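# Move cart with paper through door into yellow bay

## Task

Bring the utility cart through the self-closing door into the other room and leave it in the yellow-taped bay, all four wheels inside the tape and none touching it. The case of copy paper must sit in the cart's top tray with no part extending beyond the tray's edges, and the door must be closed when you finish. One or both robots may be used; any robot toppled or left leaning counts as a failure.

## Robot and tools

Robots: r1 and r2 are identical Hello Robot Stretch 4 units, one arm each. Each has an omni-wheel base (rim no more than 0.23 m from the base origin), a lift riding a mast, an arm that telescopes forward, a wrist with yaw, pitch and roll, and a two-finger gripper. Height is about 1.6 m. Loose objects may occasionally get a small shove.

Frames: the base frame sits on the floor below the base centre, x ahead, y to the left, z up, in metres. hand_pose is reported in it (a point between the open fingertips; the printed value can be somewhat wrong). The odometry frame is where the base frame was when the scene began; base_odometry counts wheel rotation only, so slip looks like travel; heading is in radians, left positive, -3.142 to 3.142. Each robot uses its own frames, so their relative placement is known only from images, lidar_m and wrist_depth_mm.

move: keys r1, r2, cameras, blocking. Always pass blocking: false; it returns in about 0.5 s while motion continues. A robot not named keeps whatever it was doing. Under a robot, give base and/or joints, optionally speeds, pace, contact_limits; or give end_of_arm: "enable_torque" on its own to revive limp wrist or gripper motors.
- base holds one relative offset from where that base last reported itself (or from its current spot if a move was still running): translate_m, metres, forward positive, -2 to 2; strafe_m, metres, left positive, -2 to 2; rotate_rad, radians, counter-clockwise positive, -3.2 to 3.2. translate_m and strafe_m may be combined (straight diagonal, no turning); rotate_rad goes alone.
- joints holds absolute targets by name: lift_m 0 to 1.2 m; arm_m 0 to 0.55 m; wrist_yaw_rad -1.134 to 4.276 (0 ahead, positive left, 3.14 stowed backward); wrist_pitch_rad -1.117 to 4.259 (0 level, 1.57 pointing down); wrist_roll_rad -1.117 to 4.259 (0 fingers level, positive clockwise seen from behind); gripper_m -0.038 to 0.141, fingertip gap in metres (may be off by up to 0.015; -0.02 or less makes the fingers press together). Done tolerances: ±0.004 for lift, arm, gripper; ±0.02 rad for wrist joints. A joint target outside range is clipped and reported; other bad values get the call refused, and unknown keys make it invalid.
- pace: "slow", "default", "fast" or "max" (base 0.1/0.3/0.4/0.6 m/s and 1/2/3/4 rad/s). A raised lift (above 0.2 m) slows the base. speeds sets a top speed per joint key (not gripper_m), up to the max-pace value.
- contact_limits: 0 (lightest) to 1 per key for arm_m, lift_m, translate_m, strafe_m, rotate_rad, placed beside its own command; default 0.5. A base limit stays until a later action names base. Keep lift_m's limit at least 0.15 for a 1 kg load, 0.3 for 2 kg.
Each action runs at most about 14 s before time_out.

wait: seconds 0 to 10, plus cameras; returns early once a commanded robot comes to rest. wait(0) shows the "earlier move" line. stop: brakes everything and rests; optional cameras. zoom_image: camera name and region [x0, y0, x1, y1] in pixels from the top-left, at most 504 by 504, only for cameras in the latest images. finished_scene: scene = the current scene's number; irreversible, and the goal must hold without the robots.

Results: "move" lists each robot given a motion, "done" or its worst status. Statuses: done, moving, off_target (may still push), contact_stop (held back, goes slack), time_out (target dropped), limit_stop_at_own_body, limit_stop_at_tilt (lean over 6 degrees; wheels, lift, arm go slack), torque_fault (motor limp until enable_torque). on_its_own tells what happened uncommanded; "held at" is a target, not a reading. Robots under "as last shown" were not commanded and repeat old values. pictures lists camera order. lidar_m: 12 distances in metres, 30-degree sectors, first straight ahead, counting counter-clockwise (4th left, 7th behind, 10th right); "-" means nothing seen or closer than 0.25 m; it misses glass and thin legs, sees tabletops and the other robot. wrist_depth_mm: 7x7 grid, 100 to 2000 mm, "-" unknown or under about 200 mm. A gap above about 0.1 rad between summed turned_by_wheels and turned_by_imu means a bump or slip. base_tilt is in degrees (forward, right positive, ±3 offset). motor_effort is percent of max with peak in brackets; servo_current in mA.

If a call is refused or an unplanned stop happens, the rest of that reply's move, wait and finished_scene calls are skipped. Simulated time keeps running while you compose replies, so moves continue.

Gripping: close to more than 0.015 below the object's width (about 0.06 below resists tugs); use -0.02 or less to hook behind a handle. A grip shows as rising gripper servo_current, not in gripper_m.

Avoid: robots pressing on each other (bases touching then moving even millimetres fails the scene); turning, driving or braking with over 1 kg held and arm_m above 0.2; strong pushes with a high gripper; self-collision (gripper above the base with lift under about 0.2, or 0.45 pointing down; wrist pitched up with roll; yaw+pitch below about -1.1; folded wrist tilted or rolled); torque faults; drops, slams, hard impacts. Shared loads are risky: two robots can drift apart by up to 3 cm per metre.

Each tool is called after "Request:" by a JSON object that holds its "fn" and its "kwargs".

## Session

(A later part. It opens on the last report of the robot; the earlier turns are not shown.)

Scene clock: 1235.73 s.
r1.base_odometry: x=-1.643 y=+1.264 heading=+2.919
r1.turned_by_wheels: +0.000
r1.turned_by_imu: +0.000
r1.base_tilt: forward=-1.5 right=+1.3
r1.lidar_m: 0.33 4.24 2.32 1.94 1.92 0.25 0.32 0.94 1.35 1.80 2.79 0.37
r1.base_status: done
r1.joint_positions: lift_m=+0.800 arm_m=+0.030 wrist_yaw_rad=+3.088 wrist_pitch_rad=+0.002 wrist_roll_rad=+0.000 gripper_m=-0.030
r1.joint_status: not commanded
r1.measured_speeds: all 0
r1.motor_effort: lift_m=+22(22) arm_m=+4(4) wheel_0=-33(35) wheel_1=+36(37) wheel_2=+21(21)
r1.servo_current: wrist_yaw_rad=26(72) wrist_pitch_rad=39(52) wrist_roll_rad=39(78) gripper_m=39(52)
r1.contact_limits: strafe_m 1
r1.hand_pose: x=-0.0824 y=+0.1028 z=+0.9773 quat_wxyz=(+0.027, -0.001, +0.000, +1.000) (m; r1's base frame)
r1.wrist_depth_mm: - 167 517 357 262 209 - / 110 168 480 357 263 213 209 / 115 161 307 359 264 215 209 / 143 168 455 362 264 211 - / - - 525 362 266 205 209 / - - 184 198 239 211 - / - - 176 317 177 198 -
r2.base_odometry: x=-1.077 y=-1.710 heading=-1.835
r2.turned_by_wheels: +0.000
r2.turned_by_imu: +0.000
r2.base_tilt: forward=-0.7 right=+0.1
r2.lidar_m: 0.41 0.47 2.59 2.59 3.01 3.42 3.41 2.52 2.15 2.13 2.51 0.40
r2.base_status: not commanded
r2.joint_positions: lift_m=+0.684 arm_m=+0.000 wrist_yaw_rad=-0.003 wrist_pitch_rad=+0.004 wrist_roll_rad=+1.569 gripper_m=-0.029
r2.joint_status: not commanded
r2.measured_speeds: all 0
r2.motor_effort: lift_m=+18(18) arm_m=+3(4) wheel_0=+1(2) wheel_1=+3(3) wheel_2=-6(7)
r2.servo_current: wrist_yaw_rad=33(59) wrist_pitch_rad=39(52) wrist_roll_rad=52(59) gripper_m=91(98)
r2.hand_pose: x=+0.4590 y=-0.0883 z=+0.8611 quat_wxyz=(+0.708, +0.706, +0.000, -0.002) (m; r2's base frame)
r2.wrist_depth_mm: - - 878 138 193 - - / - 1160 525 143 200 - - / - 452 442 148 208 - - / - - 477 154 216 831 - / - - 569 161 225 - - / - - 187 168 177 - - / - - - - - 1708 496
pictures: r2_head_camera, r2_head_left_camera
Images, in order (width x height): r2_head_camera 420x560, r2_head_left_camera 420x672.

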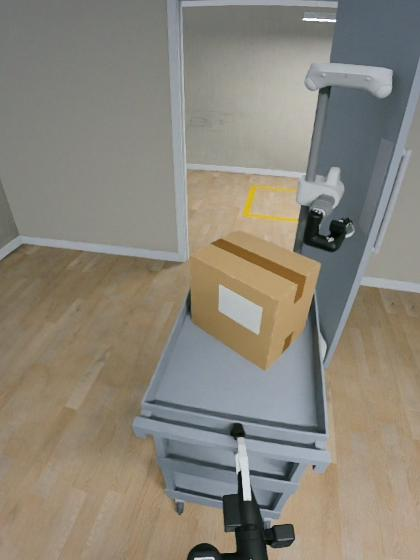

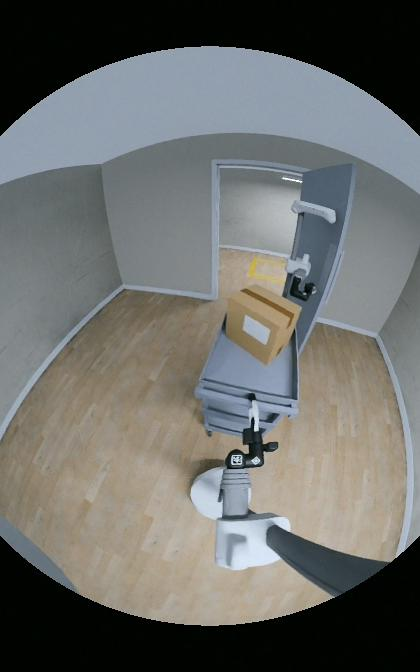

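Request:
{"fn": "move", "kwargs": {"blocking": false, "cameras": [], "r2": {"base":{"strafe_m":0.3},"pace":"slow"}}}

Request:
{"fn": "wait", "kwargs": {"seconds": 6, "cameras": []}}

Request:
{"fn": "move", "kwargs": {"blocking": false, "cameras": [], "r2": {"base":{"rotate_rad":-0.35},"pace":"slow"}}}

Request:
{"fn": "wait", "kwargs": {"seconds": 2, "cameras": []}}

Request:
{"fn": "move", "kwargs": {"blocking": false, "cameras": [], "r2": {"base":{"translate_m":-0.5},"pace":"slow"}}}

Request:
{"fn": "wait", "kwargs": {"seconds": 8, "cameras": ["r2_head_camera"]}}

Scene clock: 1264.40 s.
move: r2 moving
r1: as last shown
r1.base_tilt: forward=-1.6 right=+1.3
r1.lidar_m: 0.32 4.26 2.27 1.92 1.90 0.25 0.29 0.93 1.32 1.83 2.77 0.39
r1.motor_effort: lift_m=+22(22) arm_m=+4(4) wheel_0=-33(33) wheel_1=+36(37) wheel_2=+20(21)
r1.servo_current: wrist_yaw_rad=59(65) wrist_pitch_rad=39(52) wrist_roll_rad=46(72) gripper_m=39(46)
r1.contact_limits: strafe_m 1
r1.wrist_depth_mm: - 168 512 355 260 208 - / 110 167 477 357 264 213 209 / 114 162 307 359 264 214 210 / 142 168 452 362 266 211 - / - - 525 364 266 206 210 / - - 185 198 239 211 - / - - 177 317 177 199 -
r2.base_odometry: x=-1.064 y=-1.714 heading=-1.835
r2.turned_by_wheels: +0.000
r2.turned_by_imu: +0.000
r2.base_tilt: forward=-0.7 right=+0.1
r2.lidar_m: 0.41 0.49 2.59 2.59 2.98 3.43 3.42 2.53 2.16 2.15 2.50 0.40
r2.base_status: strafe_m moving
r2.joint_positions: lift_m=+0.684 arm_m=+0.000 wrist_yaw_rad=-0.003 wrist_pitch_rad=+0.004 wrist_roll_rad=+1.569 gripper_m=-0.029
r2.joint_status: not commanded
r2.measured_speeds: translate_m=+0.001 strafe_m=+0.056 rotate_rad=-0.003 lift_m=+0.000 arm_m=+0.000 wrist_yaw_rad=+0.000 wrist_pitch_rad=+0.000 wrist_roll_rad=+0.000
r2.motor_effort: lift_m=+18(18) arm_m=+4(4) wheel_0=-7(15) wheel_1=+7(8) wheel_2=+1(5)
r2.servo_current: wrist_yaw_rad=59(59) wrist_pitch_rad=39(46) wrist_roll_rad=46(52) gripper_m=91(91)
r2.hand_pose: x=+0.4590 y=-0.0883 z=+0.8611 quat_wxyz=(+0.708, +0.706, +0.000, -0.002) (m; r2's base frame)
r2.wrist_depth_mm: - - 854 136 191 - - / - 1182 517 141 198 750 - / - 445 442 147 208 - - / - - 488 154 216 831 - / - - 574 160 225 - - / - - 186 168 179 - - / - - - - - 1708 488
pictures: none
No camera images: "cameras" was empty.

Scene clock: 1268.03 s.
earlier move: r2 done
r1.base_odometry: x=-1.643 y=+1.264 heading=+2.919
r1.turned_by_wheels: +0.000
r1.turned_by_imu: +0.000
r1.base_tilt: forward=-1.6 right=+1.3
r1.lidar_m: 0.49 4.25 2.29 1.92 1.92 0.25 0.28 0.94 1.37 1.85 2.77 0.51
r1.base_status: not commanded
r1.joint_positions: lift_m=+0.800 arm_m=+0.030 wrist_yaw_rad=+3.088 wrist_pitch_rad=+0.002 wrist_roll_rad=+0.000 gripper_m=-0.030
r1.joint_status: not commanded
r1.measured_speeds: all 0
r1.motor_effort: lift_m=+22(22) arm_m=+4(4) wheel_0=-33(34) wheel_1=+36(37) wheel_2=+20(21)
r1.servo_current: wrist_yaw_rad=52(72) wrist_pitch_rad=33(52) wrist_roll_rad=39(72) gripper_m=46(59)
r1.contact_limits: strafe_m 1
r1.hand_pose: x=-0.0824 y=+0.1028 z=+0.9773 quat_wxyz=(+0.027, -0.001, +0.000, +1.000) (m; r1's base frame)
r1.wrist_depth_mm: - 167 512 359 262 208 - / 110 167 480 359 264 213 209 / 115 163 309 362 265 215 209 / 142 168 455 362 266 210 - / - - 521 364 267 205 210 / - - 185 199 239 211 - / - - 177 315 177 198 -
r2.base_odometry: x=-0.788 y=-1.788 heading=-1.835
r2.turned_by_wheels: +0.000
r2.turned_by_imu: +0.000
r2.base_tilt: forward=-0.7 right=+0.1
r2.lidar_m: 0.43 2.68 2.31 2.31 2.65 3.35 3.34 2.84 2.42 2.42 2.84 0.34
r2.base_status: done
r2.joint_positions: lift_m=+0.684 arm_m=+0.000 wrist_yaw_rad=-0.003 wrist_pitch_rad=+0.004 wrist_roll_rad=+1.569 gripper_m=-0.029
r2.joint_status: not commanded
r2.measured_speeds: all 0
r2.motor_effort: lift_m=+18(18) arm_m=+4(4) wheel_0=-5(15) wheel_1=+3(9) wheel_2=+0(5)
r2.servo_current: wrist_yaw_rad=46(65) wrist_pitch_rad=46(52) wrist_roll_rad=52(65) gripper_m=91(104)
r2.hand_pose: x=+0.4590 y=-0.0883 z=+0.8611 quat_wxyz=(+0.708, +0.706, +0.000, -0.002) (m; r2's base frame)
r2.wrist_depth_mm: - 355 359 - 138 - - / - 407 410 - 150 - - / - - 544 - 167 - - / - - - 107 189 - - / - - - 125 217 1708 512 / - - 186 147 178 1576 473 / - - - - 373 373 415
wait: 3.63 of 6 s (r2 has come to rest)
pictures: none
No camera images: "cameras" was empty.

Scene clock: 1268.53 s.
move: r2 moving
r1: as last shown
r1.lidar_m: 0.48 4.25 2.33 1.94 1.92 0.25 0.26 0.94 1.34 1.82 2.77 0.51
r1.motor_effort: lift_m=+22(22) arm_m=+4(4) wheel_0=-33(33) wheel_1=+37(37) wheel_2=+21(21)
r1.servo_current: wrist_yaw_rad=46(59) wrist_pitch_rad=46(46) wrist_roll_rad=52(65) gripper_m=39(46)
r1.contact_limits: strafe_m 1
r1.wrist_depth_mm: - 167 512 357 262 208 - / 110 168 480 357 263 214 209 / 115 162 309 362 264 215 209 / 142 168 455 362 265 211 - / - - 521 362 266 205 209 / - - 185 198 237 211 - / - - 177 315 177 198 -
r2.base_odometry: x=-0.788 y=-1.788 heading=-1.960
r2.turned_by_wheels: -0.124
r2.turned_by_imu: -0.120
r2.base_tilt: forward=-0.7 right=+0.0
r2.lidar_m: 0.44 0.51 2.34 2.30 2.51 3.38 3.36 3.07 2.45 2.44 2.67 0.34
r2.base_status: rotate_rad moving
r2.joint_positions: lift_m=+0.684 arm_m=+0.000 wrist_yaw_rad=+0.007 wrist_pitch_rad=+0.004 wrist_roll_rad=+1.569 gripper_m=-0.029
r2.joint_status: not commanded
r2.measured_speeds: translate_m=+0.001 strafe_m=-0.001 rotate_rad=-0.492 lift_m=+0.000 arm_m=+0.000 wrist_yaw_rad=+0.000 wrist_pitch_rad=+0.000 wrist_roll_rad=+0.000
r2.motor_effort: lift_m=+18(18) arm_m=+4(4) wheel_0=+13(16) wheel_1=+9(10) wheel_2=+12(12)
r2.servo_current: wrist_yaw_rad=46(59) wrist_pitch_rad=39(46) wrist_roll_rad=52(52) gripper_m=91(91)
r2.hand_pose: x=+0.4599 y=-0.0855 z=+0.8611 quat_wxyz=(+0.708, +0.706, +0.004, +0.001) (m; r2's base frame)
r2.wrist_depth_mm: - 404 402 - 148 - - / - 379 382 102 161 - - / - 525 477 108 177 - - / - - 634 122 195 - - / - - - 135 217 1708 - / - - 187 153 179 1537 488 / - - - - - 1756 1182
pictures: none
No camera images: "cameras" was empty.

Scene clock: 1269.53 s.
earlier move: r2 done
r1.base_odometry: x=-1.643 y=+1.264 heading=+2.919
r1.turned_by_wheels: +0.000
r1.turned_by_imu: +0.000
r1.base_tilt: forward=-1.5 right=+1.3
r1.lidar_m: 0.46 4.26 2.31 1.88 1.93 0.25 0.29 0.91 1.36 1.82 2.79 0.52
r1.base_status: not commanded
r1.joint_positions: lift_m=+0.800 arm_m=+0.030 wrist_yaw_rad=+3.088 wrist_pitch_rad=+0.002 wrist_roll_rad=+0.000 gripper_m=-0.030
r1.joint_status: not commanded
r1.measured_speeds: all 0
r1.motor_effort: lift_m=+22(22) arm_m=+4(4) wheel_0=-33(33) wheel_1=+36(37) wheel_2=+20(21)
r1.servo_current: wrist_yaw_rad=65(65) wrist_pitch_rad=46(52) wrist_roll_rad=33(65) gripper_m=39(46)
r1.contact_limits: strafe_m 1
r1.hand_pose: x=-0.0824 y=+0.1028 z=+0.9773 quat_wxyz=(+0.027, -0.001, +0.000, +1.000) (m; r1's base frame)
r1.wrist_depth_mm: - 167 512 357 262 209 - / 111 168 480 359 262 213 209 / 115 163 306 359 264 215 208 / 142 168 452 359 265 211 - / - - 521 362 267 205 210 / - - 183 198 239 211 - / - - 177 315 177 199 -
r2.base_odometry: x=-0.788 y=-1.788 heading=-2.184
r2.turned_by_wheels: -0.225
r2.turned_by_imu: -0.218
r2.base_tilt: forward=-0.7 right=+0.1
r2.lidar_m: 0.41 0.42 2.47 2.30 2.36 3.02 3.37 3.41 2.63 2.43 2.51 0.41
r2.base_status: done
r2.joint_positions: lift_m=+0.684 arm_m=+0.000 wrist_yaw_rad=+0.003 wrist_pitch_rad=+0.004 wrist_roll_rad=+1.569 gripper_m=-0.029
r2.joint_status: not commanded
r2.measured_speeds: all 0
r2.motor_effort: lift_m=+18(18) arm_m=+4(4) wheel_0=+5(16) wheel_1=+5(10) wheel_2=+4(14)
r2.servo_current: wrist_yaw_rad=39(65) wrist_pitch_rad=39(52) wrist_roll_rad=46(65) gripper_m=91(98)
r2.hand_pose: x=+0.4595 y=-0.0866 z=+0.8611 quat_wxyz=(+0.708, +0.706, +0.002, +0.000) (m; r2's base frame)
r2.wrist_depth_mm: - - - 153 210 1618 1182 / - - 1118 156 213 - - / - 508 512 158 218 809 - / - 477 455 162 222 842 - / - - 517 165 228 - - / - - 187 168 178 - - / - - - - 236 1708 -
wait: 1.00 of 2 s (r2 has come to rest)
pictures: none
No camera images: "cameras" was empty.

Scene clock: 1270.03 s.
move: r2 moving
r1: as last shown
r1.base_tilt: forward=-1.6 right=+1.3
r1.lidar_m: 0.47 4.26 2.31 1.93 1.92 0.25 0.29 0.92 1.34 1.81 2.78 0.52
r1.motor_effort: lift_m=+22(22) arm_m=+4(4) wheel_0=-33(33) wheel_1=+36(37) wheel_2=+21(21)
r1.servo_current: wrist_yaw_rad=46(65) wrist_pitch_rad=39(52) wrist_roll_rad=46(59) gripper_m=39(52)
r1.contact_limits: strafe_m 1
r1.wrist_depth_mm: - 167 517 357 262 209 - / 111 168 480 359 264 213 210 / 115 162 309 359 264 215 210 / 143 168 455 362 265 211 - / - - 521 364 266 206 209 / - - 185 198 238 211 - / - - 177 319 177 199 -
r2.base_odometry: x=-0.781 y=-1.778 heading=-2.184
r2.turned_by_wheels: +0.000
r2.turned_by_imu: +0.000
r2.base_tilt: forward=-0.7 right=+0.1
r2.lidar_m: 0.39 0.43 2.47 2.30 2.36 3.00 3.35 3.39 2.61 2.42 2.48 0.40
r2.base_status: translate_m moving
r2.joint_positions: lift_m=+0.684 arm_m=+0.000 wrist_yaw_rad=+0.003 wrist_pitch_rad=+0.004 wrist_roll_rad=+1.569 gripper_m=-0.029
r2.joint_status: not commanded
r2.measured_speeds: translate_m=-0.049 strafe_m=+0.000 rotate_rad=-0.002 lift_m=+0.000 arm_m=+0.000 wrist_yaw_rad=+0.000 wrist_pitch_rad=+0.000 wrist_roll_rad=+0.000
r2.motor_effort: lift_m=+18(18) arm_m=+3(4) wheel_0=-4(8) wheel_1=-7(9) wheel_2=+11(13)
r2.servo_current: wrist_yaw_rad=52(59) wrist_pitch_rad=46(52) wrist_roll_rad=46(59) gripper_m=85(98)
r2.hand_pose: x=+0.4595 y=-0.0866 z=+0.8611 quat_wxyz=(+0.708, +0.706, +0.002, +0.000) (m; r2's base frame)
r2.wrist_depth_mm: - - - 152 208 1537 1138 / - - 615 155 214 - - / - 521 500 158 218 809 - / - 480 455 161 223 831 - / - - 521 165 227 842 - / - - 187 169 179 - - / - - - - 237 1708 -
pictures: none
No camera images: "cameras" was empty.

Scene clock: 1275.83 s.
earlier move: r2 done
r1.base_odometry: x=-1.643 y=+1.264 heading=+2.919
r1.turned_by_wheels: +0.000
r1.turned_by_imu: +0.000
r1.base_tilt: forward=-1.5 right=+1.2
r1.lidar_m: 0.94 1.01 2.33 1.94 1.92 0.25 0.31 0.91 1.35 1.83 2.78 3.15
r1.base_status: not commanded
r1.joint_positions: lift_m=+0.800 arm_m=+0.030 wrist_yaw_rad=+3.088 wrist_pitch_rad=+0.002 wrist_roll_rad=+0.000 gripper_m=-0.030
r1.joint_status: not commanded
r1.measured_speeds: all 0
r1.motor_effort: lift_m=+22(22) arm_m=+4(4) wheel_0=-33(34) wheel_1=+36(37) wheel_2=+20(21)
r1.servo_current: wrist_yaw_rad=46(72) wrist_pitch_rad=39(52) wrist_roll_rad=39(72) gripper_m=52(52)
r1.contact_limits: strafe_m 1
r1.hand_pose: x=-0.0824 y=+0.1028 z=+0.9773 quat_wxyz=(+0.027, -0.001, +0.000, +1.000) (m; r1's base frame)
r1.wrist_depth_mm: - 167 517 359 262 208 - / 111 167 480 357 264 214 209 / 115 162 307 362 265 215 208 / 142 169 459 362 265 211 - / - - 525 362 266 205 210 / - - 185 198 240 211 - / - - 176 317 177 199 -
r2.base_odometry: x=-0.500 y=-1.380 heading=-2.185
r2.turned_by_wheels: +0.000
r2.turned_by_imu: +0.000
r2.base_tilt: forward=-0.7 right=+0.1
r2.lidar_m: 0.39 0.47 2.43 2.25 2.30 2.98 2.86 2.88 2.68 2.47 2.54 0.40
r2.base_status: done
r2.joint_positions: lift_m=+0.684 arm_m=+0.000 wrist_yaw_rad=+0.000 wrist_pitch_rad=+0.004 wrist_roll_rad=+1.569 gripper_m=-0.029
r2.joint_status: not commanded
r2.measured_speeds: all 0
r2.motor_effort: lift_m=+18(18) arm_m=+2(4) wheel_0=-6(13) wheel_1=-4(9) wheel_2=+5(13)
r2.servo_current: wrist_yaw_rad=39(59) wrist_pitch_rad=46(52) wrist_roll_rad=52(65) gripper_m=91(98)
r2.hand_pose: x=+0.4593 y=-0.0874 z=+0.8611 quat_wxyz=(+0.708, +0.706, +0.001, -0.001) (m; r2's base frame)
r2.wrist_depth_mm: - - - 142 198 1576 574 / - - 559 146 204 - - / - 473 455 151 211 - - / - 496 473 156 218 831 - / - - 549 163 226 - - / - - 187 169 179 - - / - - - - 243 1756 496
wait: 5.80 of 8 s (r2 has come to rest)
pictures: r2_head_camera
Images, in order (width x height): r2_head_camera 420x560.

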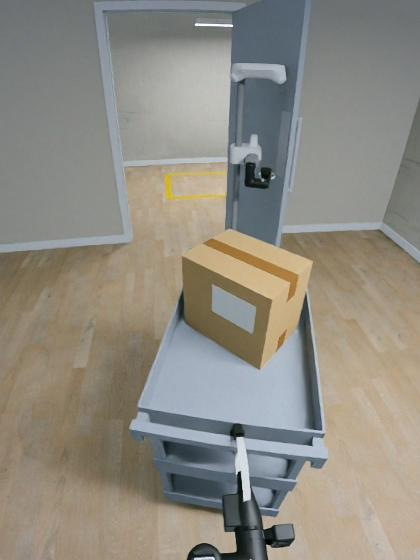

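Request:
{"fn": "move", "kwargs": {"blocking": false, "cameras": ["r2_head_camera"]}}

Scene clock: 1303.03 s.
r1.base_odometry: x=-1.643 y=+1.264 heading=+2.919
r1.turned_by_wheels: +0.000
r1.turned_by_imu: +0.000
r1.base_tilt: forward=-1.6 right=+1.3
r1.lidar_m: 0.94 1.00 2.32 1.92 1.93 0.25 0.30 0.94 1.36 1.83 2.79 3.15
r1.base_status: not commanded
r1.joint_positions: lift_m=+0.800 arm_m=+0.030 wrist_yaw_rad=+3.088 wrist_pitch_rad=+0.002 wrist_roll_rad=+0.000 gripper_m=-0.030
r1.joint_status: not commanded
r1.measured_speeds: all 0
r1.motor_effort: lift_m=+22(22) arm_m=+4(4) wheel_0=-33(34) wheel_1=+36(37) wheel_2=+21(21)
r1.servo_current: wrist_yaw_rad=39(72) wrist_pitch_rad=46(52) wrist_roll_rad=59(72) gripper_m=39(52)
r1.contact_limits: strafe_m 1
r1.hand_pose: x=-0.0824 y=+0.1028 z=+0.9773 quat_wxyz=(+0.027, -0.001, +0.000, +1.000) (m; r1's base frame)
r1.wrist_depth_mm: - 167 517 357 262 209 - / 110 168 480 357 263 214 210 / 115 163 309 362 265 216 209 / 142 168 452 362 265 211 - / - - 525 364 266 206 211 / - - 185 198 238 211 - / - - 177 314 177 198 -
r2.base_odometry: x=-0.500 y=-1.380 heading=-2.185
r2.turned_by_wheels: +0.000
r2.turned_by_imu: +0.000
r2.base_tilt: forward=-0.7 right=+0.1
r2.lidar_m: 0.41 0.45 2.44 2.26 2.30 2.99 2.82 2.91 2.68 2.47 2.55 0.41
r2.base_status: done
r2.joint_positions: lift_m=+0.684 arm_m=+0.000 wrist_yaw_rad=+0.000 wrist_pitch_rad=+0.004 wrist_roll_rad=+1.569 gripper_m=-0.029
r2.joint_status: not commanded
r2.measured_speeds: all 0
r2.motor_effort: lift_m=+18(18) arm_m=+1(4) wheel_0=-6(13) wheel_1=-4(9) wheel_2=+5(13)
r2.servo_current: wrist_yaw_rad=39(59) wrist_pitch_rad=39(52) wrist_roll_rad=59(65) gripper_m=91(98)
r2.hand_pose: x=+0.4593 y=-0.0874 z=+0.8611 quat_wxyz=(+0.708, +0.706, +0.001, -0.001) (m; r2's base frame)
r2.wrist_depth_mm: - - - 142 198 1499 569 / - - 564 147 204 - - / - 473 452 150 211 - - / - 496 473 157 217 831 - / - - 554 163 226 - - / - - 186 169 179 - - / - - - - 241 1661 500
pictures: r2_head_camera
Images, in order (width x height): r2_head_camera 420x560.

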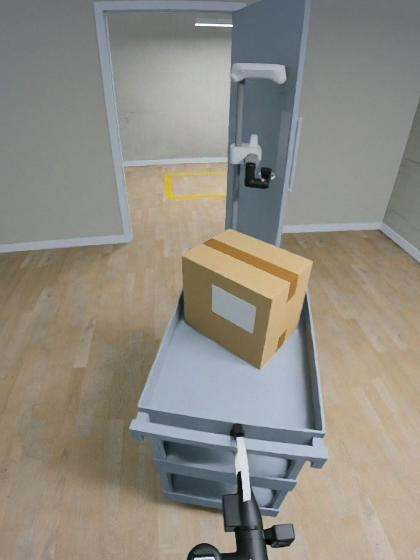

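Request:
{"fn": "move", "kwargs": {"blocking": false, "cameras": [], "r2": {"base":{"translate_m":-0.5,"strafe_m":0.2},"pace":"slow","contact_limits":{"translate_m":0.8}}}}

Request:
{"fn": "wait", "kwargs": {"seconds": 9, "cameras": ["r2_head_camera"]}}

Scene clock: 1316.60 s.
move: r2 moving
r1: as last shown
r1.lidar_m: 0.95 1.01 2.32 1.93 1.94 0.25 0.28 0.94 1.36 1.81 2.80 3.19
r1.motor_effort: lift_m=+22(22) arm_m=+3(4) wheel_0=-33(33) wheel_1=+37(37) wheel_2=+20(21)
r1.servo_current: wrist_yaw_rad=46(52) wrist_pitch_rad=39(52) wrist_roll_rad=46(52) gripper_m=52(52)
r1.contact_limits: strafe_m 1
r1.wrist_depth_mm: - 167 517 357 262 208 - / 110 167 480 357 263 214 209 / 115 163 309 359 264 215 210 / 142 169 455 364 266 211 - / - - 517 366 266 205 210 / - - 185 198 239 211 - / - - 177 319 177 199 -
r2.base_odometry: x=-0.489 y=-1.372 heading=-2.185
r2.turned_by_wheels: -0.001
r2.turned_by_imu: +0.000
r2.base_tilt: forward=-0.7 right=+0.0
r2.lidar_m: 0.39 0.47 2.40 2.26 2.30 2.96 2.85 2.86 2.67 2.49 2.55 0.40
r2.base_status: translate_m moving; strafe_m moving
r2.joint_positions: lift_m=+0.684 arm_m=+0.000 wrist_yaw_rad=+0.000 wrist_pitch_rad=+0.004 wrist_roll_rad=+1.569 gripper_m=-0.029
r2.joint_status: not commanded
r2.measured_speeds: translate_m=-0.049 strafe_m=+0.019 rotate_rad=+0.000 lift_m=+0.000 arm_m=+0.000 wrist_yaw_rad=+0.000 wrist_pitch_rad=+0.000 wrist_roll_rad=+0.000
r2.motor_effort: lift_m=+18(18) arm_m=+1(1) wheel_0=-9(10) wheel_1=-7(7) wheel_2=+8(12)
r2.servo_current: wrist_yaw_rad=46(59) wrist_pitch_rad=46(46) wrist_roll_rad=39(59) gripper_m=85(98)
r2.contact_limits: translate_m 0.8
r2.hand_pose: x=+0.4593 y=-0.0874 z=+0.8611 quat_wxyz=(+0.708, +0.706, +0.001, -0.001) (m; r2's base frame)
r2.wrist_depth_mm: - - - 142 197 1499 - / - - 559 147 204 - - / - 473 455 151 211 - - / - 496 473 157 218 831 - / - - 549 163 226 - - / - - 186 168 179 - - / - - - - 242 1708 496
pictures: none
No camera images: "cameras" was empty.

Scene clock: 1322.70 s.
earlier move: r2 done
r1.base_odometry: x=-1.643 y=+1.264 heading=+2.919
r1.turned_by_wheels: +0.000
r1.turned_by_imu: +0.000
r1.base_tilt: forward=-1.6 right=+1.3
r1.lidar_m: 1.43 4.24 2.33 1.93 1.92 0.25 0.31 0.95 1.35 1.84 2.79 3.14
r1.base_status: not commanded
r1.joint_positions: lift_m=+0.800 arm_m=+0.030 wrist_yaw_rad=+3.088 wrist_pitch_rad=+0.002 wrist_roll_rad=+0.000 gripper_m=-0.030
r1.joint_status: not commanded
r1.measured_speeds: all 0
r1.motor_effort: lift_m=+22(22) arm_m=+4(4) wheel_0=-33(34) wheel_1=+36(37) wheel_2=+21(21)
r1.servo_current: wrist_yaw_rad=33(65) wrist_pitch_rad=46(52) wrist_roll_rad=52(65) gripper_m=46(52)
r1.contact_limits: strafe_m 1
r1.hand_pose: x=-0.0824 y=+0.1028 z=+0.9773 quat_wxyz=(+0.027, -0.001, +0.000, +1.000) (m; r1's base frame)
r1.wrist_depth_mm: - 167 508 357 262 209 - / 110 168 480 357 264 213 209 / 115 163 309 359 264 215 209 / 142 168 452 364 266 212 - / - - 525 359 267 205 209 / - - 185 198 239 212 - / - - 177 317 177 198 -
r2.base_odometry: x=-0.049 y=-1.087 heading=-2.185
r2.turned_by_wheels: +0.000
r2.turned_by_imu: -0.001
r2.base_tilt: forward=-0.7 right=+0.1
r2.lidar_m: 0.44 3.19 2.18 2.00 2.01 2.57 2.35 2.40 2.93 2.71 2.78 0.34
r2.base_status: done
r2.joint_positions: lift_m=+0.684 arm_m=+0.000 wrist_yaw_rad=-0.001 wrist_pitch_rad=+0.004 wrist_roll_rad=+1.569 gripper_m=-0.029
r2.joint_status: not commanded
r2.measured_speeds: all 0
r2.motor_effort: lift_m=+18(18) arm_m=+0(1) wheel_0=-5(14) wheel_1=-4(8) wheel_2=+6(12)
r2.servo_current: wrist_yaw_rad=52(65) wrist_pitch_rad=39(52) wrist_roll_rad=39(65) gripper_m=91(98)
r2.contact_limits: translate_m 0.8
r2.hand_pose: x=+0.4592 y=-0.0878 z=+0.8611 quat_wxyz=(+0.708, +0.706, +0.001, -0.002) (m; r2's base frame)
r2.wrist_depth_mm: - 392 392 - 146 - - / - 387 392 - 160 - - / - - 496 108 176 - - / - - - 120 195 - - / - - - 135 214 1708 - / - - 186 154 178 1499 477 / - - - - 283 1708 1182
wait: 6.10 of 9 s (r2 has come to rest)
pictures: r2_head_camera
Images, in order (width x height): r2_head_camera 420x560.

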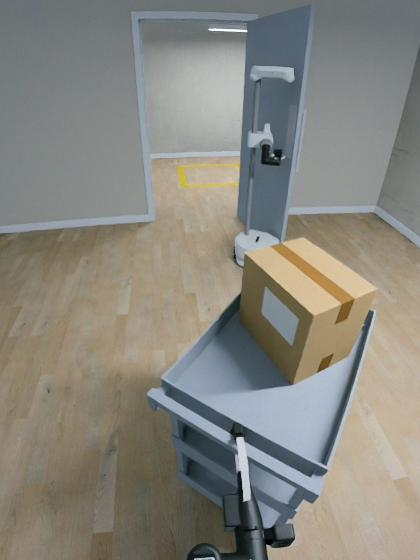

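Request:
{"fn": "move", "kwargs": {"blocking": false, "cameras": [], "r2": {"base":{"translate_m":-0.4,"strafe_m":0.2},"pace":"slow","contact_limits":{"translate_m":0.8}}}}

Request:
{"fn": "wait", "kwargs": {"seconds": 9, "cameras": ["r2_head_camera"]}}

Scene clock: 1327.00 s.
move: r2 moving
r1: as last shown
r1.base_tilt: forward=-1.5 right=+1.3
r1.lidar_m: 1.44 4.29 2.28 1.92 1.91 0.25 0.29 0.94 1.35 1.82 2.80 3.13
r1.motor_effort: lift_m=+22(22) arm_m=+3(4) wheel_0=-33(33) wheel_1=+36(37) wheel_2=+21(21)
r1.servo_current: wrist_yaw_rad=46(59) wrist_pitch_rad=46(46) wrist_roll_rad=39(59) gripper_m=46(46)
r1.contact_limits: strafe_m 1
r1.wrist_depth_mm: - 167 517 355 262 207 - / 111 168 473 357 264 214 210 / 114 162 310 362 263 216 208 / 143 168 455 362 265 211 - / - - 521 362 265 205 209 / - - 185 198 240 211 - / - - 177 317 177 199 -
r2.base_odometry: x=-0.036 y=-1.080 heading=-2.185
r2.turned_by_wheels: +0.000
r2.turned_by_imu: +0.000
r2.base_tilt: forward=-0.7 right=+0.1
r2.lidar_m: 0.45 3.16 2.16 1.99 2.03 2.53 2.35 2.39 2.96 2.74 2.77 0.36
r2.base_status: translate_m moving; strafe_m moving
r2.joint_positions: lift_m=+0.684 arm_m=+0.000 wrist_yaw_rad=-0.001 wrist_pitch_rad=+0.004 wrist_roll_rad=+1.569 gripper_m=-0.029
r2.joint_status: not commanded
r2.measured_speeds: translate_m=-0.049 strafe_m=+0.025 rotate_rad=+0.002 lift_m=+0.000 arm_m=+0.000 wrist_yaw_rad=+0.000 wrist_pitch_rad=+0.000 wrist_roll_rad=+0.000
r2.motor_effort: lift_m=+18(18) arm_m=-1(1) wheel_0=-9(13) wheel_1=-6(6) wheel_2=+10(10)
r2.servo_current: wrist_yaw_rad=39(52) wrist_pitch_rad=39(46) wrist_roll_rad=39(52) gripper_m=85(91)
r2.contact_limits: translate_m 0.8
r2.hand_pose: x=+0.4592 y=-0.0878 z=+0.8611 quat_wxyz=(+0.708, +0.706, +0.001, -0.002) (m; r2's base frame)
r2.wrist_depth_mm: - 387 387 - 146 - - / - 389 394 - 159 - - / - - 500 107 176 - - / - - - 117 195 - - / - - - 134 214 1708 - / - - 186 153 178 1576 477 / - - - - 285 1708 439
pictures: none
No camera images: "cameras" was empty.

Scene clock: 1332.13 s.
earlier move: r2 done
r1.base_odometry: x=-1.643 y=+1.264 heading=+2.919
r1.turned_by_wheels: +0.000
r1.turned_by_imu: +0.000
r1.base_tilt: forward=-1.6 right=+1.3
r1.lidar_m: 1.90 4.25 2.31 1.93 1.92 0.25 0.31 0.94 1.37 1.84 2.78 3.15
r1.base_status: not commanded
r1.joint_positions: lift_m=+0.800 arm_m=+0.030 wrist_yaw_rad=+3.088 wrist_pitch_rad=+0.002 wrist_roll_rad=+0.000 gripper_m=-0.030
r1.joint_status: not commanded
r1.measured_speeds: all 0
r1.motor_effort: lift_m=+22(22) arm_m=+4(4) wheel_0=-33(34) wheel_1=+36(37) wheel_2=+21(21)
r1.servo_current: wrist_yaw_rad=72(72) wrist_pitch_rad=39(52) wrist_roll_rad=52(78) gripper_m=46(52)
r1.contact_limits: strafe_m 1
r1.hand_pose: x=-0.0824 y=+0.1028 z=+0.9773 quat_wxyz=(+0.027, -0.001, +0.000, +1.000) (m; r1's base frame)
r1.wrist_depth_mm: - 167 512 359 262 208 - / 110 168 480 357 263 214 210 / 114 162 307 359 262 215 209 / 142 169 452 362 264 211 - / - - 521 364 266 204 210 / - - 185 198 238 212 - / - - 177 319 176 199 -
r2.base_odometry: x=+0.345 y=-0.875 heading=-2.185
r2.turned_by_wheels: +0.000
r2.turned_by_imu: -0.002
r2.base_tilt: forward=-0.7 right=+0.1
r2.lidar_m: 0.44 2.84 1.93 1.76 1.80 2.13 2.00 2.01 2.62 2.96 3.00 0.33
r2.base_status: done
r2.joint_positions: lift_m=+0.684 arm_m=+0.000 wrist_yaw_rad=-0.006 wrist_pitch_rad=+0.004 wrist_roll_rad=+1.569 gripper_m=-0.029
r2.joint_status: not commanded
r2.measured_speeds: all 0
r2.motor_effort: lift_m=+18(18) arm_m=-2(2) wheel_0=-7(15) wheel_1=-4(9) wheel_2=+4(10)
r2.servo_current: wrist_yaw_rad=46(65) wrist_pitch_rad=39(46) wrist_roll_rad=33(65) gripper_m=98(98)
r2.contact_limits: translate_m 0.8
r2.hand_pose: x=+0.4588 y=-0.0890 z=+0.8611 quat_wxyz=(+0.708, +0.706, -0.001, -0.003) (m; r2's base frame)
r2.wrist_depth_mm: - 351 342 - - - - / - 473 449 - 137 - - / - - - - 160 - - / - - - - 188 549 - / - - - 115 218 1618 500 / - - 186 138 178 1576 469 / - - - - 387 397 1060
wait: 5.13 of 9 s (r2 has come to rest)
pictures: r2_head_camera
Images, in order (width x height): r2_head_camera 420x560.

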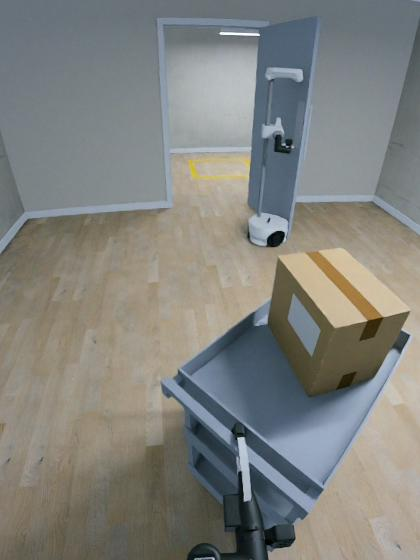

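Request:
{"fn": "move", "kwargs": {"blocking": false, "cameras": [], "r2": {"base":{"translate_m":-0.4,"strafe_m":0.17},"pace":"slow","contact_limits":{"translate_m":0.8}}}}

Request:
{"fn": "wait", "kwargs": {"seconds": 9, "cameras": ["r2_head_camera"]}}

Scene clock: 1337.47 s.
move: r2 moving
r1: as last shown
r1.lidar_m: 1.94 4.27 2.31 1.93 1.92 0.25 0.29 0.90 1.33 1.86 2.80 3.15
r1.motor_effort: lift_m=+22(22) arm_m=+4(4) wheel_0=-33(33) wheel_1=+37(37) wheel_2=+21(21)
r1.servo_current: wrist_yaw_rad=59(65) wrist_pitch_rad=39(46) wrist_roll_rad=59(59) gripper_m=46(59)
r1.contact_limits: strafe_m 1
r1.wrist_depth_mm: - 167 517 357 262 208 - / 110 167 480 359 265 214 209 / 114 162 307 362 264 214 209 / 142 168 455 364 266 211 - / - - 521 362 266 204 210 / - - 185 198 239 211 - / - - 177 317 177 198 -
r2.base_odometry: x=+0.357 y=-0.868 heading=-2.186
r2.turned_by_wheels: -0.001
r2.turned_by_imu: +0.000
r2.base_tilt: forward=-0.7 right=+0.1
r2.lidar_m: 0.48 2.83 1.91 1.74 1.79 2.16 1.98 2.03 2.57 2.96 3.01 0.32
r2.base_status: translate_m moving; strafe_m moving
r2.joint_positions: lift_m=+0.684 arm_m=+0.000 wrist_yaw_rad=-0.006 wrist_pitch_rad=+0.004 wrist_roll_rad=+1.569 gripper_m=-0.029
r2.joint_status: not commanded
r2.measured_speeds: translate_m=-0.049 strafe_m=+0.020 rotate_rad=-0.001 lift_m=+0.000 arm_m=+0.000 wrist_yaw_rad=+0.000 wrist_pitch_rad=+0.000 wrist_roll_rad=+0.000
r2.motor_effort: lift_m=+18(18) arm_m=-2(2) wheel_0=-7(13) wheel_1=-6(7) wheel_2=+8(10)
r2.servo_current: wrist_yaw_rad=59(59) wrist_pitch_rad=46(52) wrist_roll_rad=52(52) gripper_m=91(91)
r2.contact_limits: translate_m 0.8
r2.hand_pose: x=+0.4588 y=-0.0890 z=+0.8611 quat_wxyz=(+0.708, +0.706, -0.001, -0.003) (m; r2's base frame)
r2.wrist_depth_mm: - 353 342 - - - - / - 469 442 - 141 - - / - - - - 162 - - / - - - - 182 564 - / - - - 116 218 1576 504 / - - 186 139 178 1576 469 / - - - - 389 389 399
pictures: none
No camera images: "cameras" was empty.

Scene clock: 1342.50 s.
earlier move: r2 done
r1.base_odometry: x=-1.643 y=+1.264 heading=+2.919
r1.turned_by_wheels: +0.000
r1.turned_by_imu: +0.000
r1.base_tilt: forward=-1.6 right=+1.3
r1.lidar_m: 2.32 4.26 2.31 1.94 1.91 0.25 0.29 0.92 1.34 1.84 2.80 3.17
r1.base_status: not commanded
r1.joint_positions: lift_m=+0.800 arm_m=+0.030 wrist_yaw_rad=+3.088 wrist_pitch_rad=+0.002 wrist_roll_rad=+0.000 gripper_m=-0.030
r1.joint_status: not commanded
r1.measured_speeds: all 0
r1.motor_effort: lift_m=+22(22) arm_m=+4(4) wheel_0=-33(34) wheel_1=+36(37) wheel_2=+21(21)
r1.servo_current: wrist_yaw_rad=46(78) wrist_pitch_rad=46(52) wrist_roll_rad=46(85) gripper_m=39(59)
r1.contact_limits: strafe_m 1
r1.hand_pose: x=-0.0824 y=+0.1028 z=+0.9773 quat_wxyz=(+0.027, -0.001, +0.000, +1.000) (m; r1's base frame)
r1.wrist_depth_mm: - 167 512 357 263 208 - / 110 167 477 362 263 214 208 / 115 162 309 362 264 216 210 / 143 168 449 362 265 211 - / - - 521 362 266 205 211 / - - 185 198 239 211 - / - - 177 317 177 199 -
r2.base_odometry: x=+0.715 y=-0.647 heading=-2.185
r2.turned_by_wheels: +0.001
r2.turned_by_imu: +0.002
r2.base_tilt: forward=-0.6 right=+0.1
r2.lidar_m: 0.44 2.50 1.66 1.52 1.61 1.74 1.60 1.63 2.10 3.18 3.24 0.35
r2.base_status: done
r2.joint_positions: lift_m=+0.684 arm_m=+0.000 wrist_yaw_rad=+0.002 wrist_pitch_rad=+0.004 wrist_roll_rad=+1.569 gripper_m=-0.029
r2.joint_status: not commanded
r2.measured_speeds: all 0
r2.motor_effort: lift_m=+18(18) arm_m=-2(2) wheel_0=-1(13) wheel_1=-3(8) wheel_2=+9(11)
r2.servo_current: wrist_yaw_rad=46(72) wrist_pitch_rad=39(52) wrist_roll_rad=39(59) gripper_m=91(98)
r2.contact_limits: translate_m 0.8
r2.hand_pose: x=+0.4594 y=-0.0869 z=+0.8611 quat_wxyz=(+0.708, +0.706, +0.002, -0.001) (m; r2's base frame)
r2.wrist_depth_mm: - 377 379 - 142 - - / - 394 404 - 160 - - / - - 512 105 173 - - / - - - 117 194 - - / - - - 132 220 1708 - / - - 187 158 177 1661 484 / - - - - - 377 433
wait: 5.03 of 9 s (r2 has come to rest)
pictures: r2_head_camera
Images, in order (width x height): r2_head_camera 420x560.

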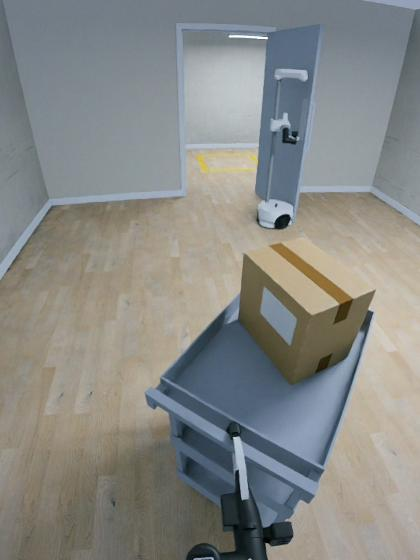

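Request:
{"fn": "move", "kwargs": {"blocking": false, "cameras": [], "r2": {"base":{"translate_m":-0.05,"strafe_m":-0.45},"pace":"slow","contact_limits":{"strafe_m":0.8}}}}

Request:
{"fn": "wait", "kwargs": {"seconds": 9, "cameras": ["r2_head_camera"]}}

Request:
{"fn": "move", "kwargs": {"blocking": false, "cameras": [], "r2": {"base":{"rotate_rad":0.115},"pace":"slow"}}}

Request:
{"fn": "wait", "kwargs": {"seconds": 4, "cameras": ["r2_head_camera"]}}

Scene clock: 1350.00 s.
move: r2 moving
r1: as last shown
r1.lidar_m: 2.33 4.27 2.29 1.94 1.92 0.25 0.30 0.93 1.37 1.84 2.79 3.14
r1.motor_effort: lift_m=+22(22) arm_m=+4(4) wheel_0=-32(33) wheel_1=+36(37) wheel_2=+20(21)
r1.servo_current: wrist_yaw_rad=59(65) wrist_pitch_rad=39(46) wrist_roll_rad=39(65) gripper_m=39(52)
r1.contact_limits: strafe_m 1
r1.wrist_depth_mm: - 168 508 357 262 209 - / 111 167 477 357 263 213 209 / 114 162 309 359 264 216 209 / 142 168 452 362 264 211 - / - - 521 364 266 204 210 / - - 185 198 239 211 - / - - 177 317 177 198 -
r2.base_odometry: x=+0.705 y=-0.638 heading=-2.184
r2.turned_by_wheels: +0.001
r2.turned_by_imu: +0.002
r2.base_tilt: forward=-0.6 right=+0.0
r2.lidar_m: 0.43 2.52 1.67 1.54 1.62 1.72 1.58 1.62 2.11 3.17 3.20 0.34
r2.base_status: translate_m moving; strafe_m moving
r2.joint_positions: lift_m=+0.684 arm_m=+0.000 wrist_yaw_rad=+0.005 wrist_pitch_rad=+0.004 wrist_roll_rad=+1.569 gripper_m=-0.029
r2.joint_status: not commanded
r2.measured_speeds: translate_m=-0.006 strafe_m=-0.053 rotate_rad=+0.001 lift_m=+0.000 arm_m=+0.000 wrist_yaw_rad=+0.000 wrist_pitch_rad=+0.000 wrist_roll_rad=+0.000
r2.motor_effort: lift_m=+18(18) arm_m=-2(2) wheel_0=+12(14) wheel_1=-5(8) wheel_2=+9(10)
r2.servo_current: wrist_yaw_rad=46(65) wrist_pitch_rad=39(46) wrist_roll_rad=52(52) gripper_m=91(98)
r2.contact_limits: strafe_m 0.8
r2.hand_pose: x=+0.4597 y=-0.0860 z=+0.8611 quat_wxyz=(+0.708, +0.706, +0.003, +0.000) (m; r2's base frame)
r2.wrist_depth_mm: - 379 377 - 141 - - / - 392 397 - 159 - - / - - 504 - 172 - - / - - - 116 192 - - / - - - 131 218 1708 - / - - - 156 178 1618 488 / - - - - - 379 436
pictures: none
No camera images: "cameras" was empty.

Scene clock: 1355.23 s.
earlier move: r2 done
r1.base_odometry: x=-1.643 y=+1.264 heading=+2.919
r1.turned_by_wheels: +0.000
r1.turned_by_imu: +0.000
r1.base_tilt: forward=-1.6 right=+1.3
r1.lidar_m: 2.29 4.28 2.31 1.93 1.92 0.25 0.29 0.94 1.35 1.85 2.78 3.17
r1.base_status: not commanded
r1.joint_positions: lift_m=+0.800 arm_m=+0.030 wrist_yaw_rad=+3.088 wrist_pitch_rad=+0.002 wrist_roll_rad=+0.000 gripper_m=-0.030
r1.joint_status: not commanded
r1.measured_speeds: all 0
r1.motor_effort: lift_m=+22(22) arm_m=+4(4) wheel_0=-33(33) wheel_1=+36(37) wheel_2=+20(21)
r1.servo_current: wrist_yaw_rad=72(78) wrist_pitch_rad=39(52) wrist_roll_rad=46(78) gripper_m=46(52)
r1.contact_limits: strafe_m 1
r1.hand_pose: x=-0.0824 y=+0.1028 z=+0.9773 quat_wxyz=(+0.027, -0.001, +0.000, +1.000) (m; r1's base frame)
r1.wrist_depth_mm: - 167 508 355 260 209 - / 110 168 477 362 264 214 208 / 115 163 309 359 264 215 210 / 142 168 459 362 265 211 - / - - 512 364 267 206 209 / - - 184 198 239 211 - / - - 177 315 177 199 -
r2.base_odometry: x=+0.376 y=-0.347 heading=-2.184
r2.turned_by_wheels: +0.000
r2.turned_by_imu: +0.001
r2.base_tilt: forward=-0.7 right=+0.1
r2.lidar_m: 0.39 0.42 2.15 1.98 2.06 1.65 1.51 1.54 2.01 2.74 2.78 0.45
r2.base_status: done
r2.joint_positions: lift_m=+0.684 arm_m=+0.000 wrist_yaw_rad=+0.005 wrist_pitch_rad=+0.004 wrist_roll_rad=+1.569 gripper_m=-0.029
r2.joint_status: not commanded
r2.measured_speeds: all 0
r2.motor_effort: lift_m=+18(18) arm_m=-2(2) wheel_0=+7(16) wheel_1=-3(8) wheel_2=+7(10)
r2.servo_current: wrist_yaw_rad=46(65) wrist_pitch_rad=46(46) wrist_roll_rad=39(59) gripper_m=91(98)
r2.contact_limits: strafe_m 0.8
r2.hand_pose: x=+0.4597 y=-0.0860 z=+0.8611 quat_wxyz=(+0.708, +0.706, +0.003, +0.000) (m; r2's base frame)
r2.wrist_depth_mm: - - - 168 227 1661 1160 / - - - 169 229 1576 - / - - 559 170 229 831 - / - 469 466 230 231 831 - / - - 508 172 232 842 - / - - 186 172 177 - - / - - - - - 119 -
wait: 5.23 of 9 s (r2 has come to rest)
pictures: r2_head_camera
Images, in order (width x height): r2_head_camera 420x560.

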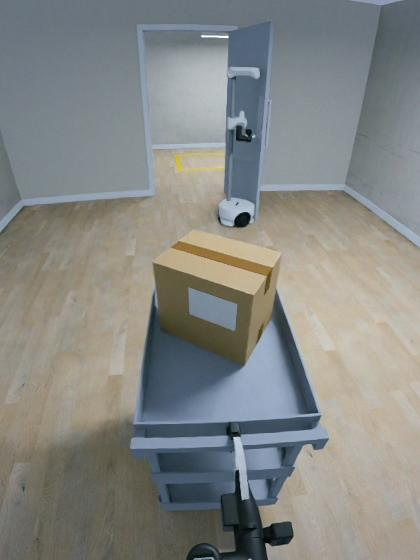

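Scene clock: 1355.73 s.
move: r2 moving
r1: as last shown
r1.lidar_m: 2.29 4.27 2.31 1.93 1.92 0.25 0.30 0.92 1.36 1.84 2.79 3.15
r1.motor_effort: lift_m=+22(22) arm_m=+4(4) wheel_0=-33(34) wheel_1=+36(37) wheel_2=+20(21)
r1.servo_current: wrist_yaw_rad=52(65) wrist_pitch_rad=46(52) wrist_roll_rad=52(59) gripper_m=46(52)
r1.contact_limits: strafe_m 1
r1.wrist_depth_mm: - 167 508 355 263 208 - / 110 168 484 357 264 214 210 / 114 163 309 362 264 214 210 / 143 168 455 362 266 211 - / - - 521 364 266 204 209 / - - 185 198 239 211 - / - - 176 317 177 199 -
r2.base_odometry: x=+0.376 y=-0.347 heading=-2.086
r2.turned_by_wheels: +0.098
r2.turned_by_imu: +0.095
r2.base_tilt: forward=-0.7 right=+0.1
r2.lidar_m: 0.40 0.44 2.08 1.98 2.13 1.60 1.50 1.58 2.14 2.73 2.82 0.41
r2.base_status: rotate_rad moving
r2.joint_positions: lift_m=+0.684 arm_m=+0.000 wrist_yaw_rad=-0.006 wrist_pitch_rad=+0.004 wrist_roll_rad=+1.569 gripper_m=-0.029
r2.joint_status: not commanded
r2.measured_speeds: translate_m=+0.001 strafe_m=+0.000 rotate_rad=+0.203 lift_m=+0.000 arm_m=+0.000 wrist_yaw_rad=+0.027 wrist_pitch_rad=+0.000 wrist_roll_rad=+0.000
r2.motor_effort: lift_m=+18(18) arm_m=-2(2) wheel_0=-7(12) wheel_1=-3(9) wheel_2=-8(14)
r2.servo_current: wrist_yaw_rad=52(52) wrist_pitch_rad=39(46) wrist_roll_rad=33(52) gripper_m=91(91)
r2.hand_pose: x=+0.4588 y=-0.0891 z=+0.8611 quat_wxyz=(+0.708, +0.706, -0.001, -0.003) (m; r2's base frame)
r2.wrist_depth_mm: - - - 155 211 1618 1160 / - - - 158 216 750 - / - - 477 161 220 - - / - - 473 165 225 842 - / - - 539 168 231 - - / - - 185 172 178 - - / - - - - - 1537 504
pictures: none
No camera images: "cameras" was empty.

Scene clock: 1356.47 s.
earlier move: r2 done
r1.base_odometry: x=-1.643 y=+1.264 heading=+2.919
r1.turned_by_wheels: +0.000
r1.turned_by_imu: +0.000
r1.base_tilt: forward=-1.6 right=+1.3
r1.lidar_m: 2.28 4.27 2.32 1.93 1.91 0.25 0.29 0.91 1.33 1.86 2.77 3.15
r1.base_status: not commanded
r1.joint_positions: lift_m=+0.800 arm_m=+0.030 wrist_yaw_rad=+3.088 wrist_pitch_rad=+0.002 wrist_roll_rad=+0.000 gripper_m=-0.030
r1.joint_status: not commanded
r1.measured_speeds: all 0
r1.motor_effort: lift_m=+22(22) arm_m=+4(4) wheel_0=-33(34) wheel_1=+37(37) wheel_2=+20(21)
r1.servo_current: wrist_yaw_rad=59(72) wrist_pitch_rad=46(52) wrist_roll_rad=46(59) gripper_m=39(52)
r1.contact_limits: strafe_m 1
r1.hand_pose: x=-0.0824 y=+0.1028 z=+0.9773 quat_wxyz=(+0.027, -0.001, +0.000, +1.000) (m; r1's base frame)
r1.wrist_depth_mm: - 167 512 355 260 208 - / 110 168 477 359 263 214 209 / 115 162 307 362 264 214 209 / 143 168 452 362 264 211 - / - - 517 364 267 205 208 / - - 185 198 239 211 - / - - 176 317 177 200 -
r2.base_odometry: x=+0.376 y=-0.347 heading=-2.070
r2.turned_by_wheels: +0.016
r2.turned_by_imu: +0.016
r2.base_tilt: forward=-0.6 right=+0.1
r2.lidar_m: 0.40 0.46 2.06 1.99 2.13 1.59 1.51 1.60 2.22 2.71 2.86 0.42
r2.base_status: done
r2.joint_positions: lift_m=+0.684 arm_m=+0.000 wrist_yaw_rad=+0.001 wrist_pitch_rad=+0.004 wrist_roll_rad=+1.569 gripper_m=-0.029
r2.joint_status: not commanded
r2.measured_speeds: all 0
r2.motor_effort: lift_m=+18(18) arm_m=-3(4) wheel_0=+1(12) wheel_1=-3(9) wheel_2=-5(14)
r2.servo_current: wrist_yaw_rad=46(52) wrist_pitch_rad=33(46) wrist_roll_rad=39(59) gripper_m=91(98)
r2.hand_pose: x=+0.4594 y=-0.0871 z=+0.8611 quat_wxyz=(+0.708, +0.706, +0.002, -0.001) (m; r2's base frame)
r2.wrist_depth_mm: - - - 149 204 1576 - / - - 569 153 211 759 - / - 500 455 156 216 - - / - - 477 163 223 831 - / - - 549 168 229 - - / - - 184 172 177 - - / - - - - 242 1499 488
wait: 0.73 of 4 s (r2 has come to rest)
pictures: r2_head_camera
Images, in order (width x height): r2_head_camera 420x560.

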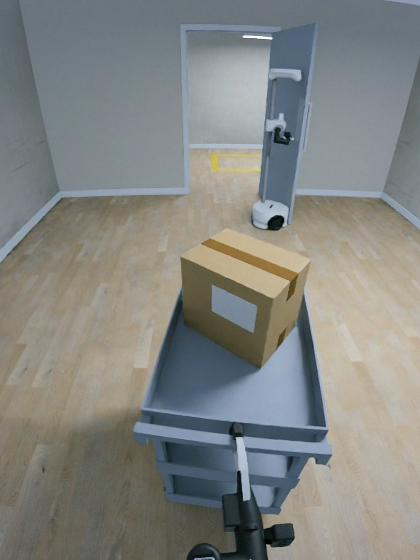

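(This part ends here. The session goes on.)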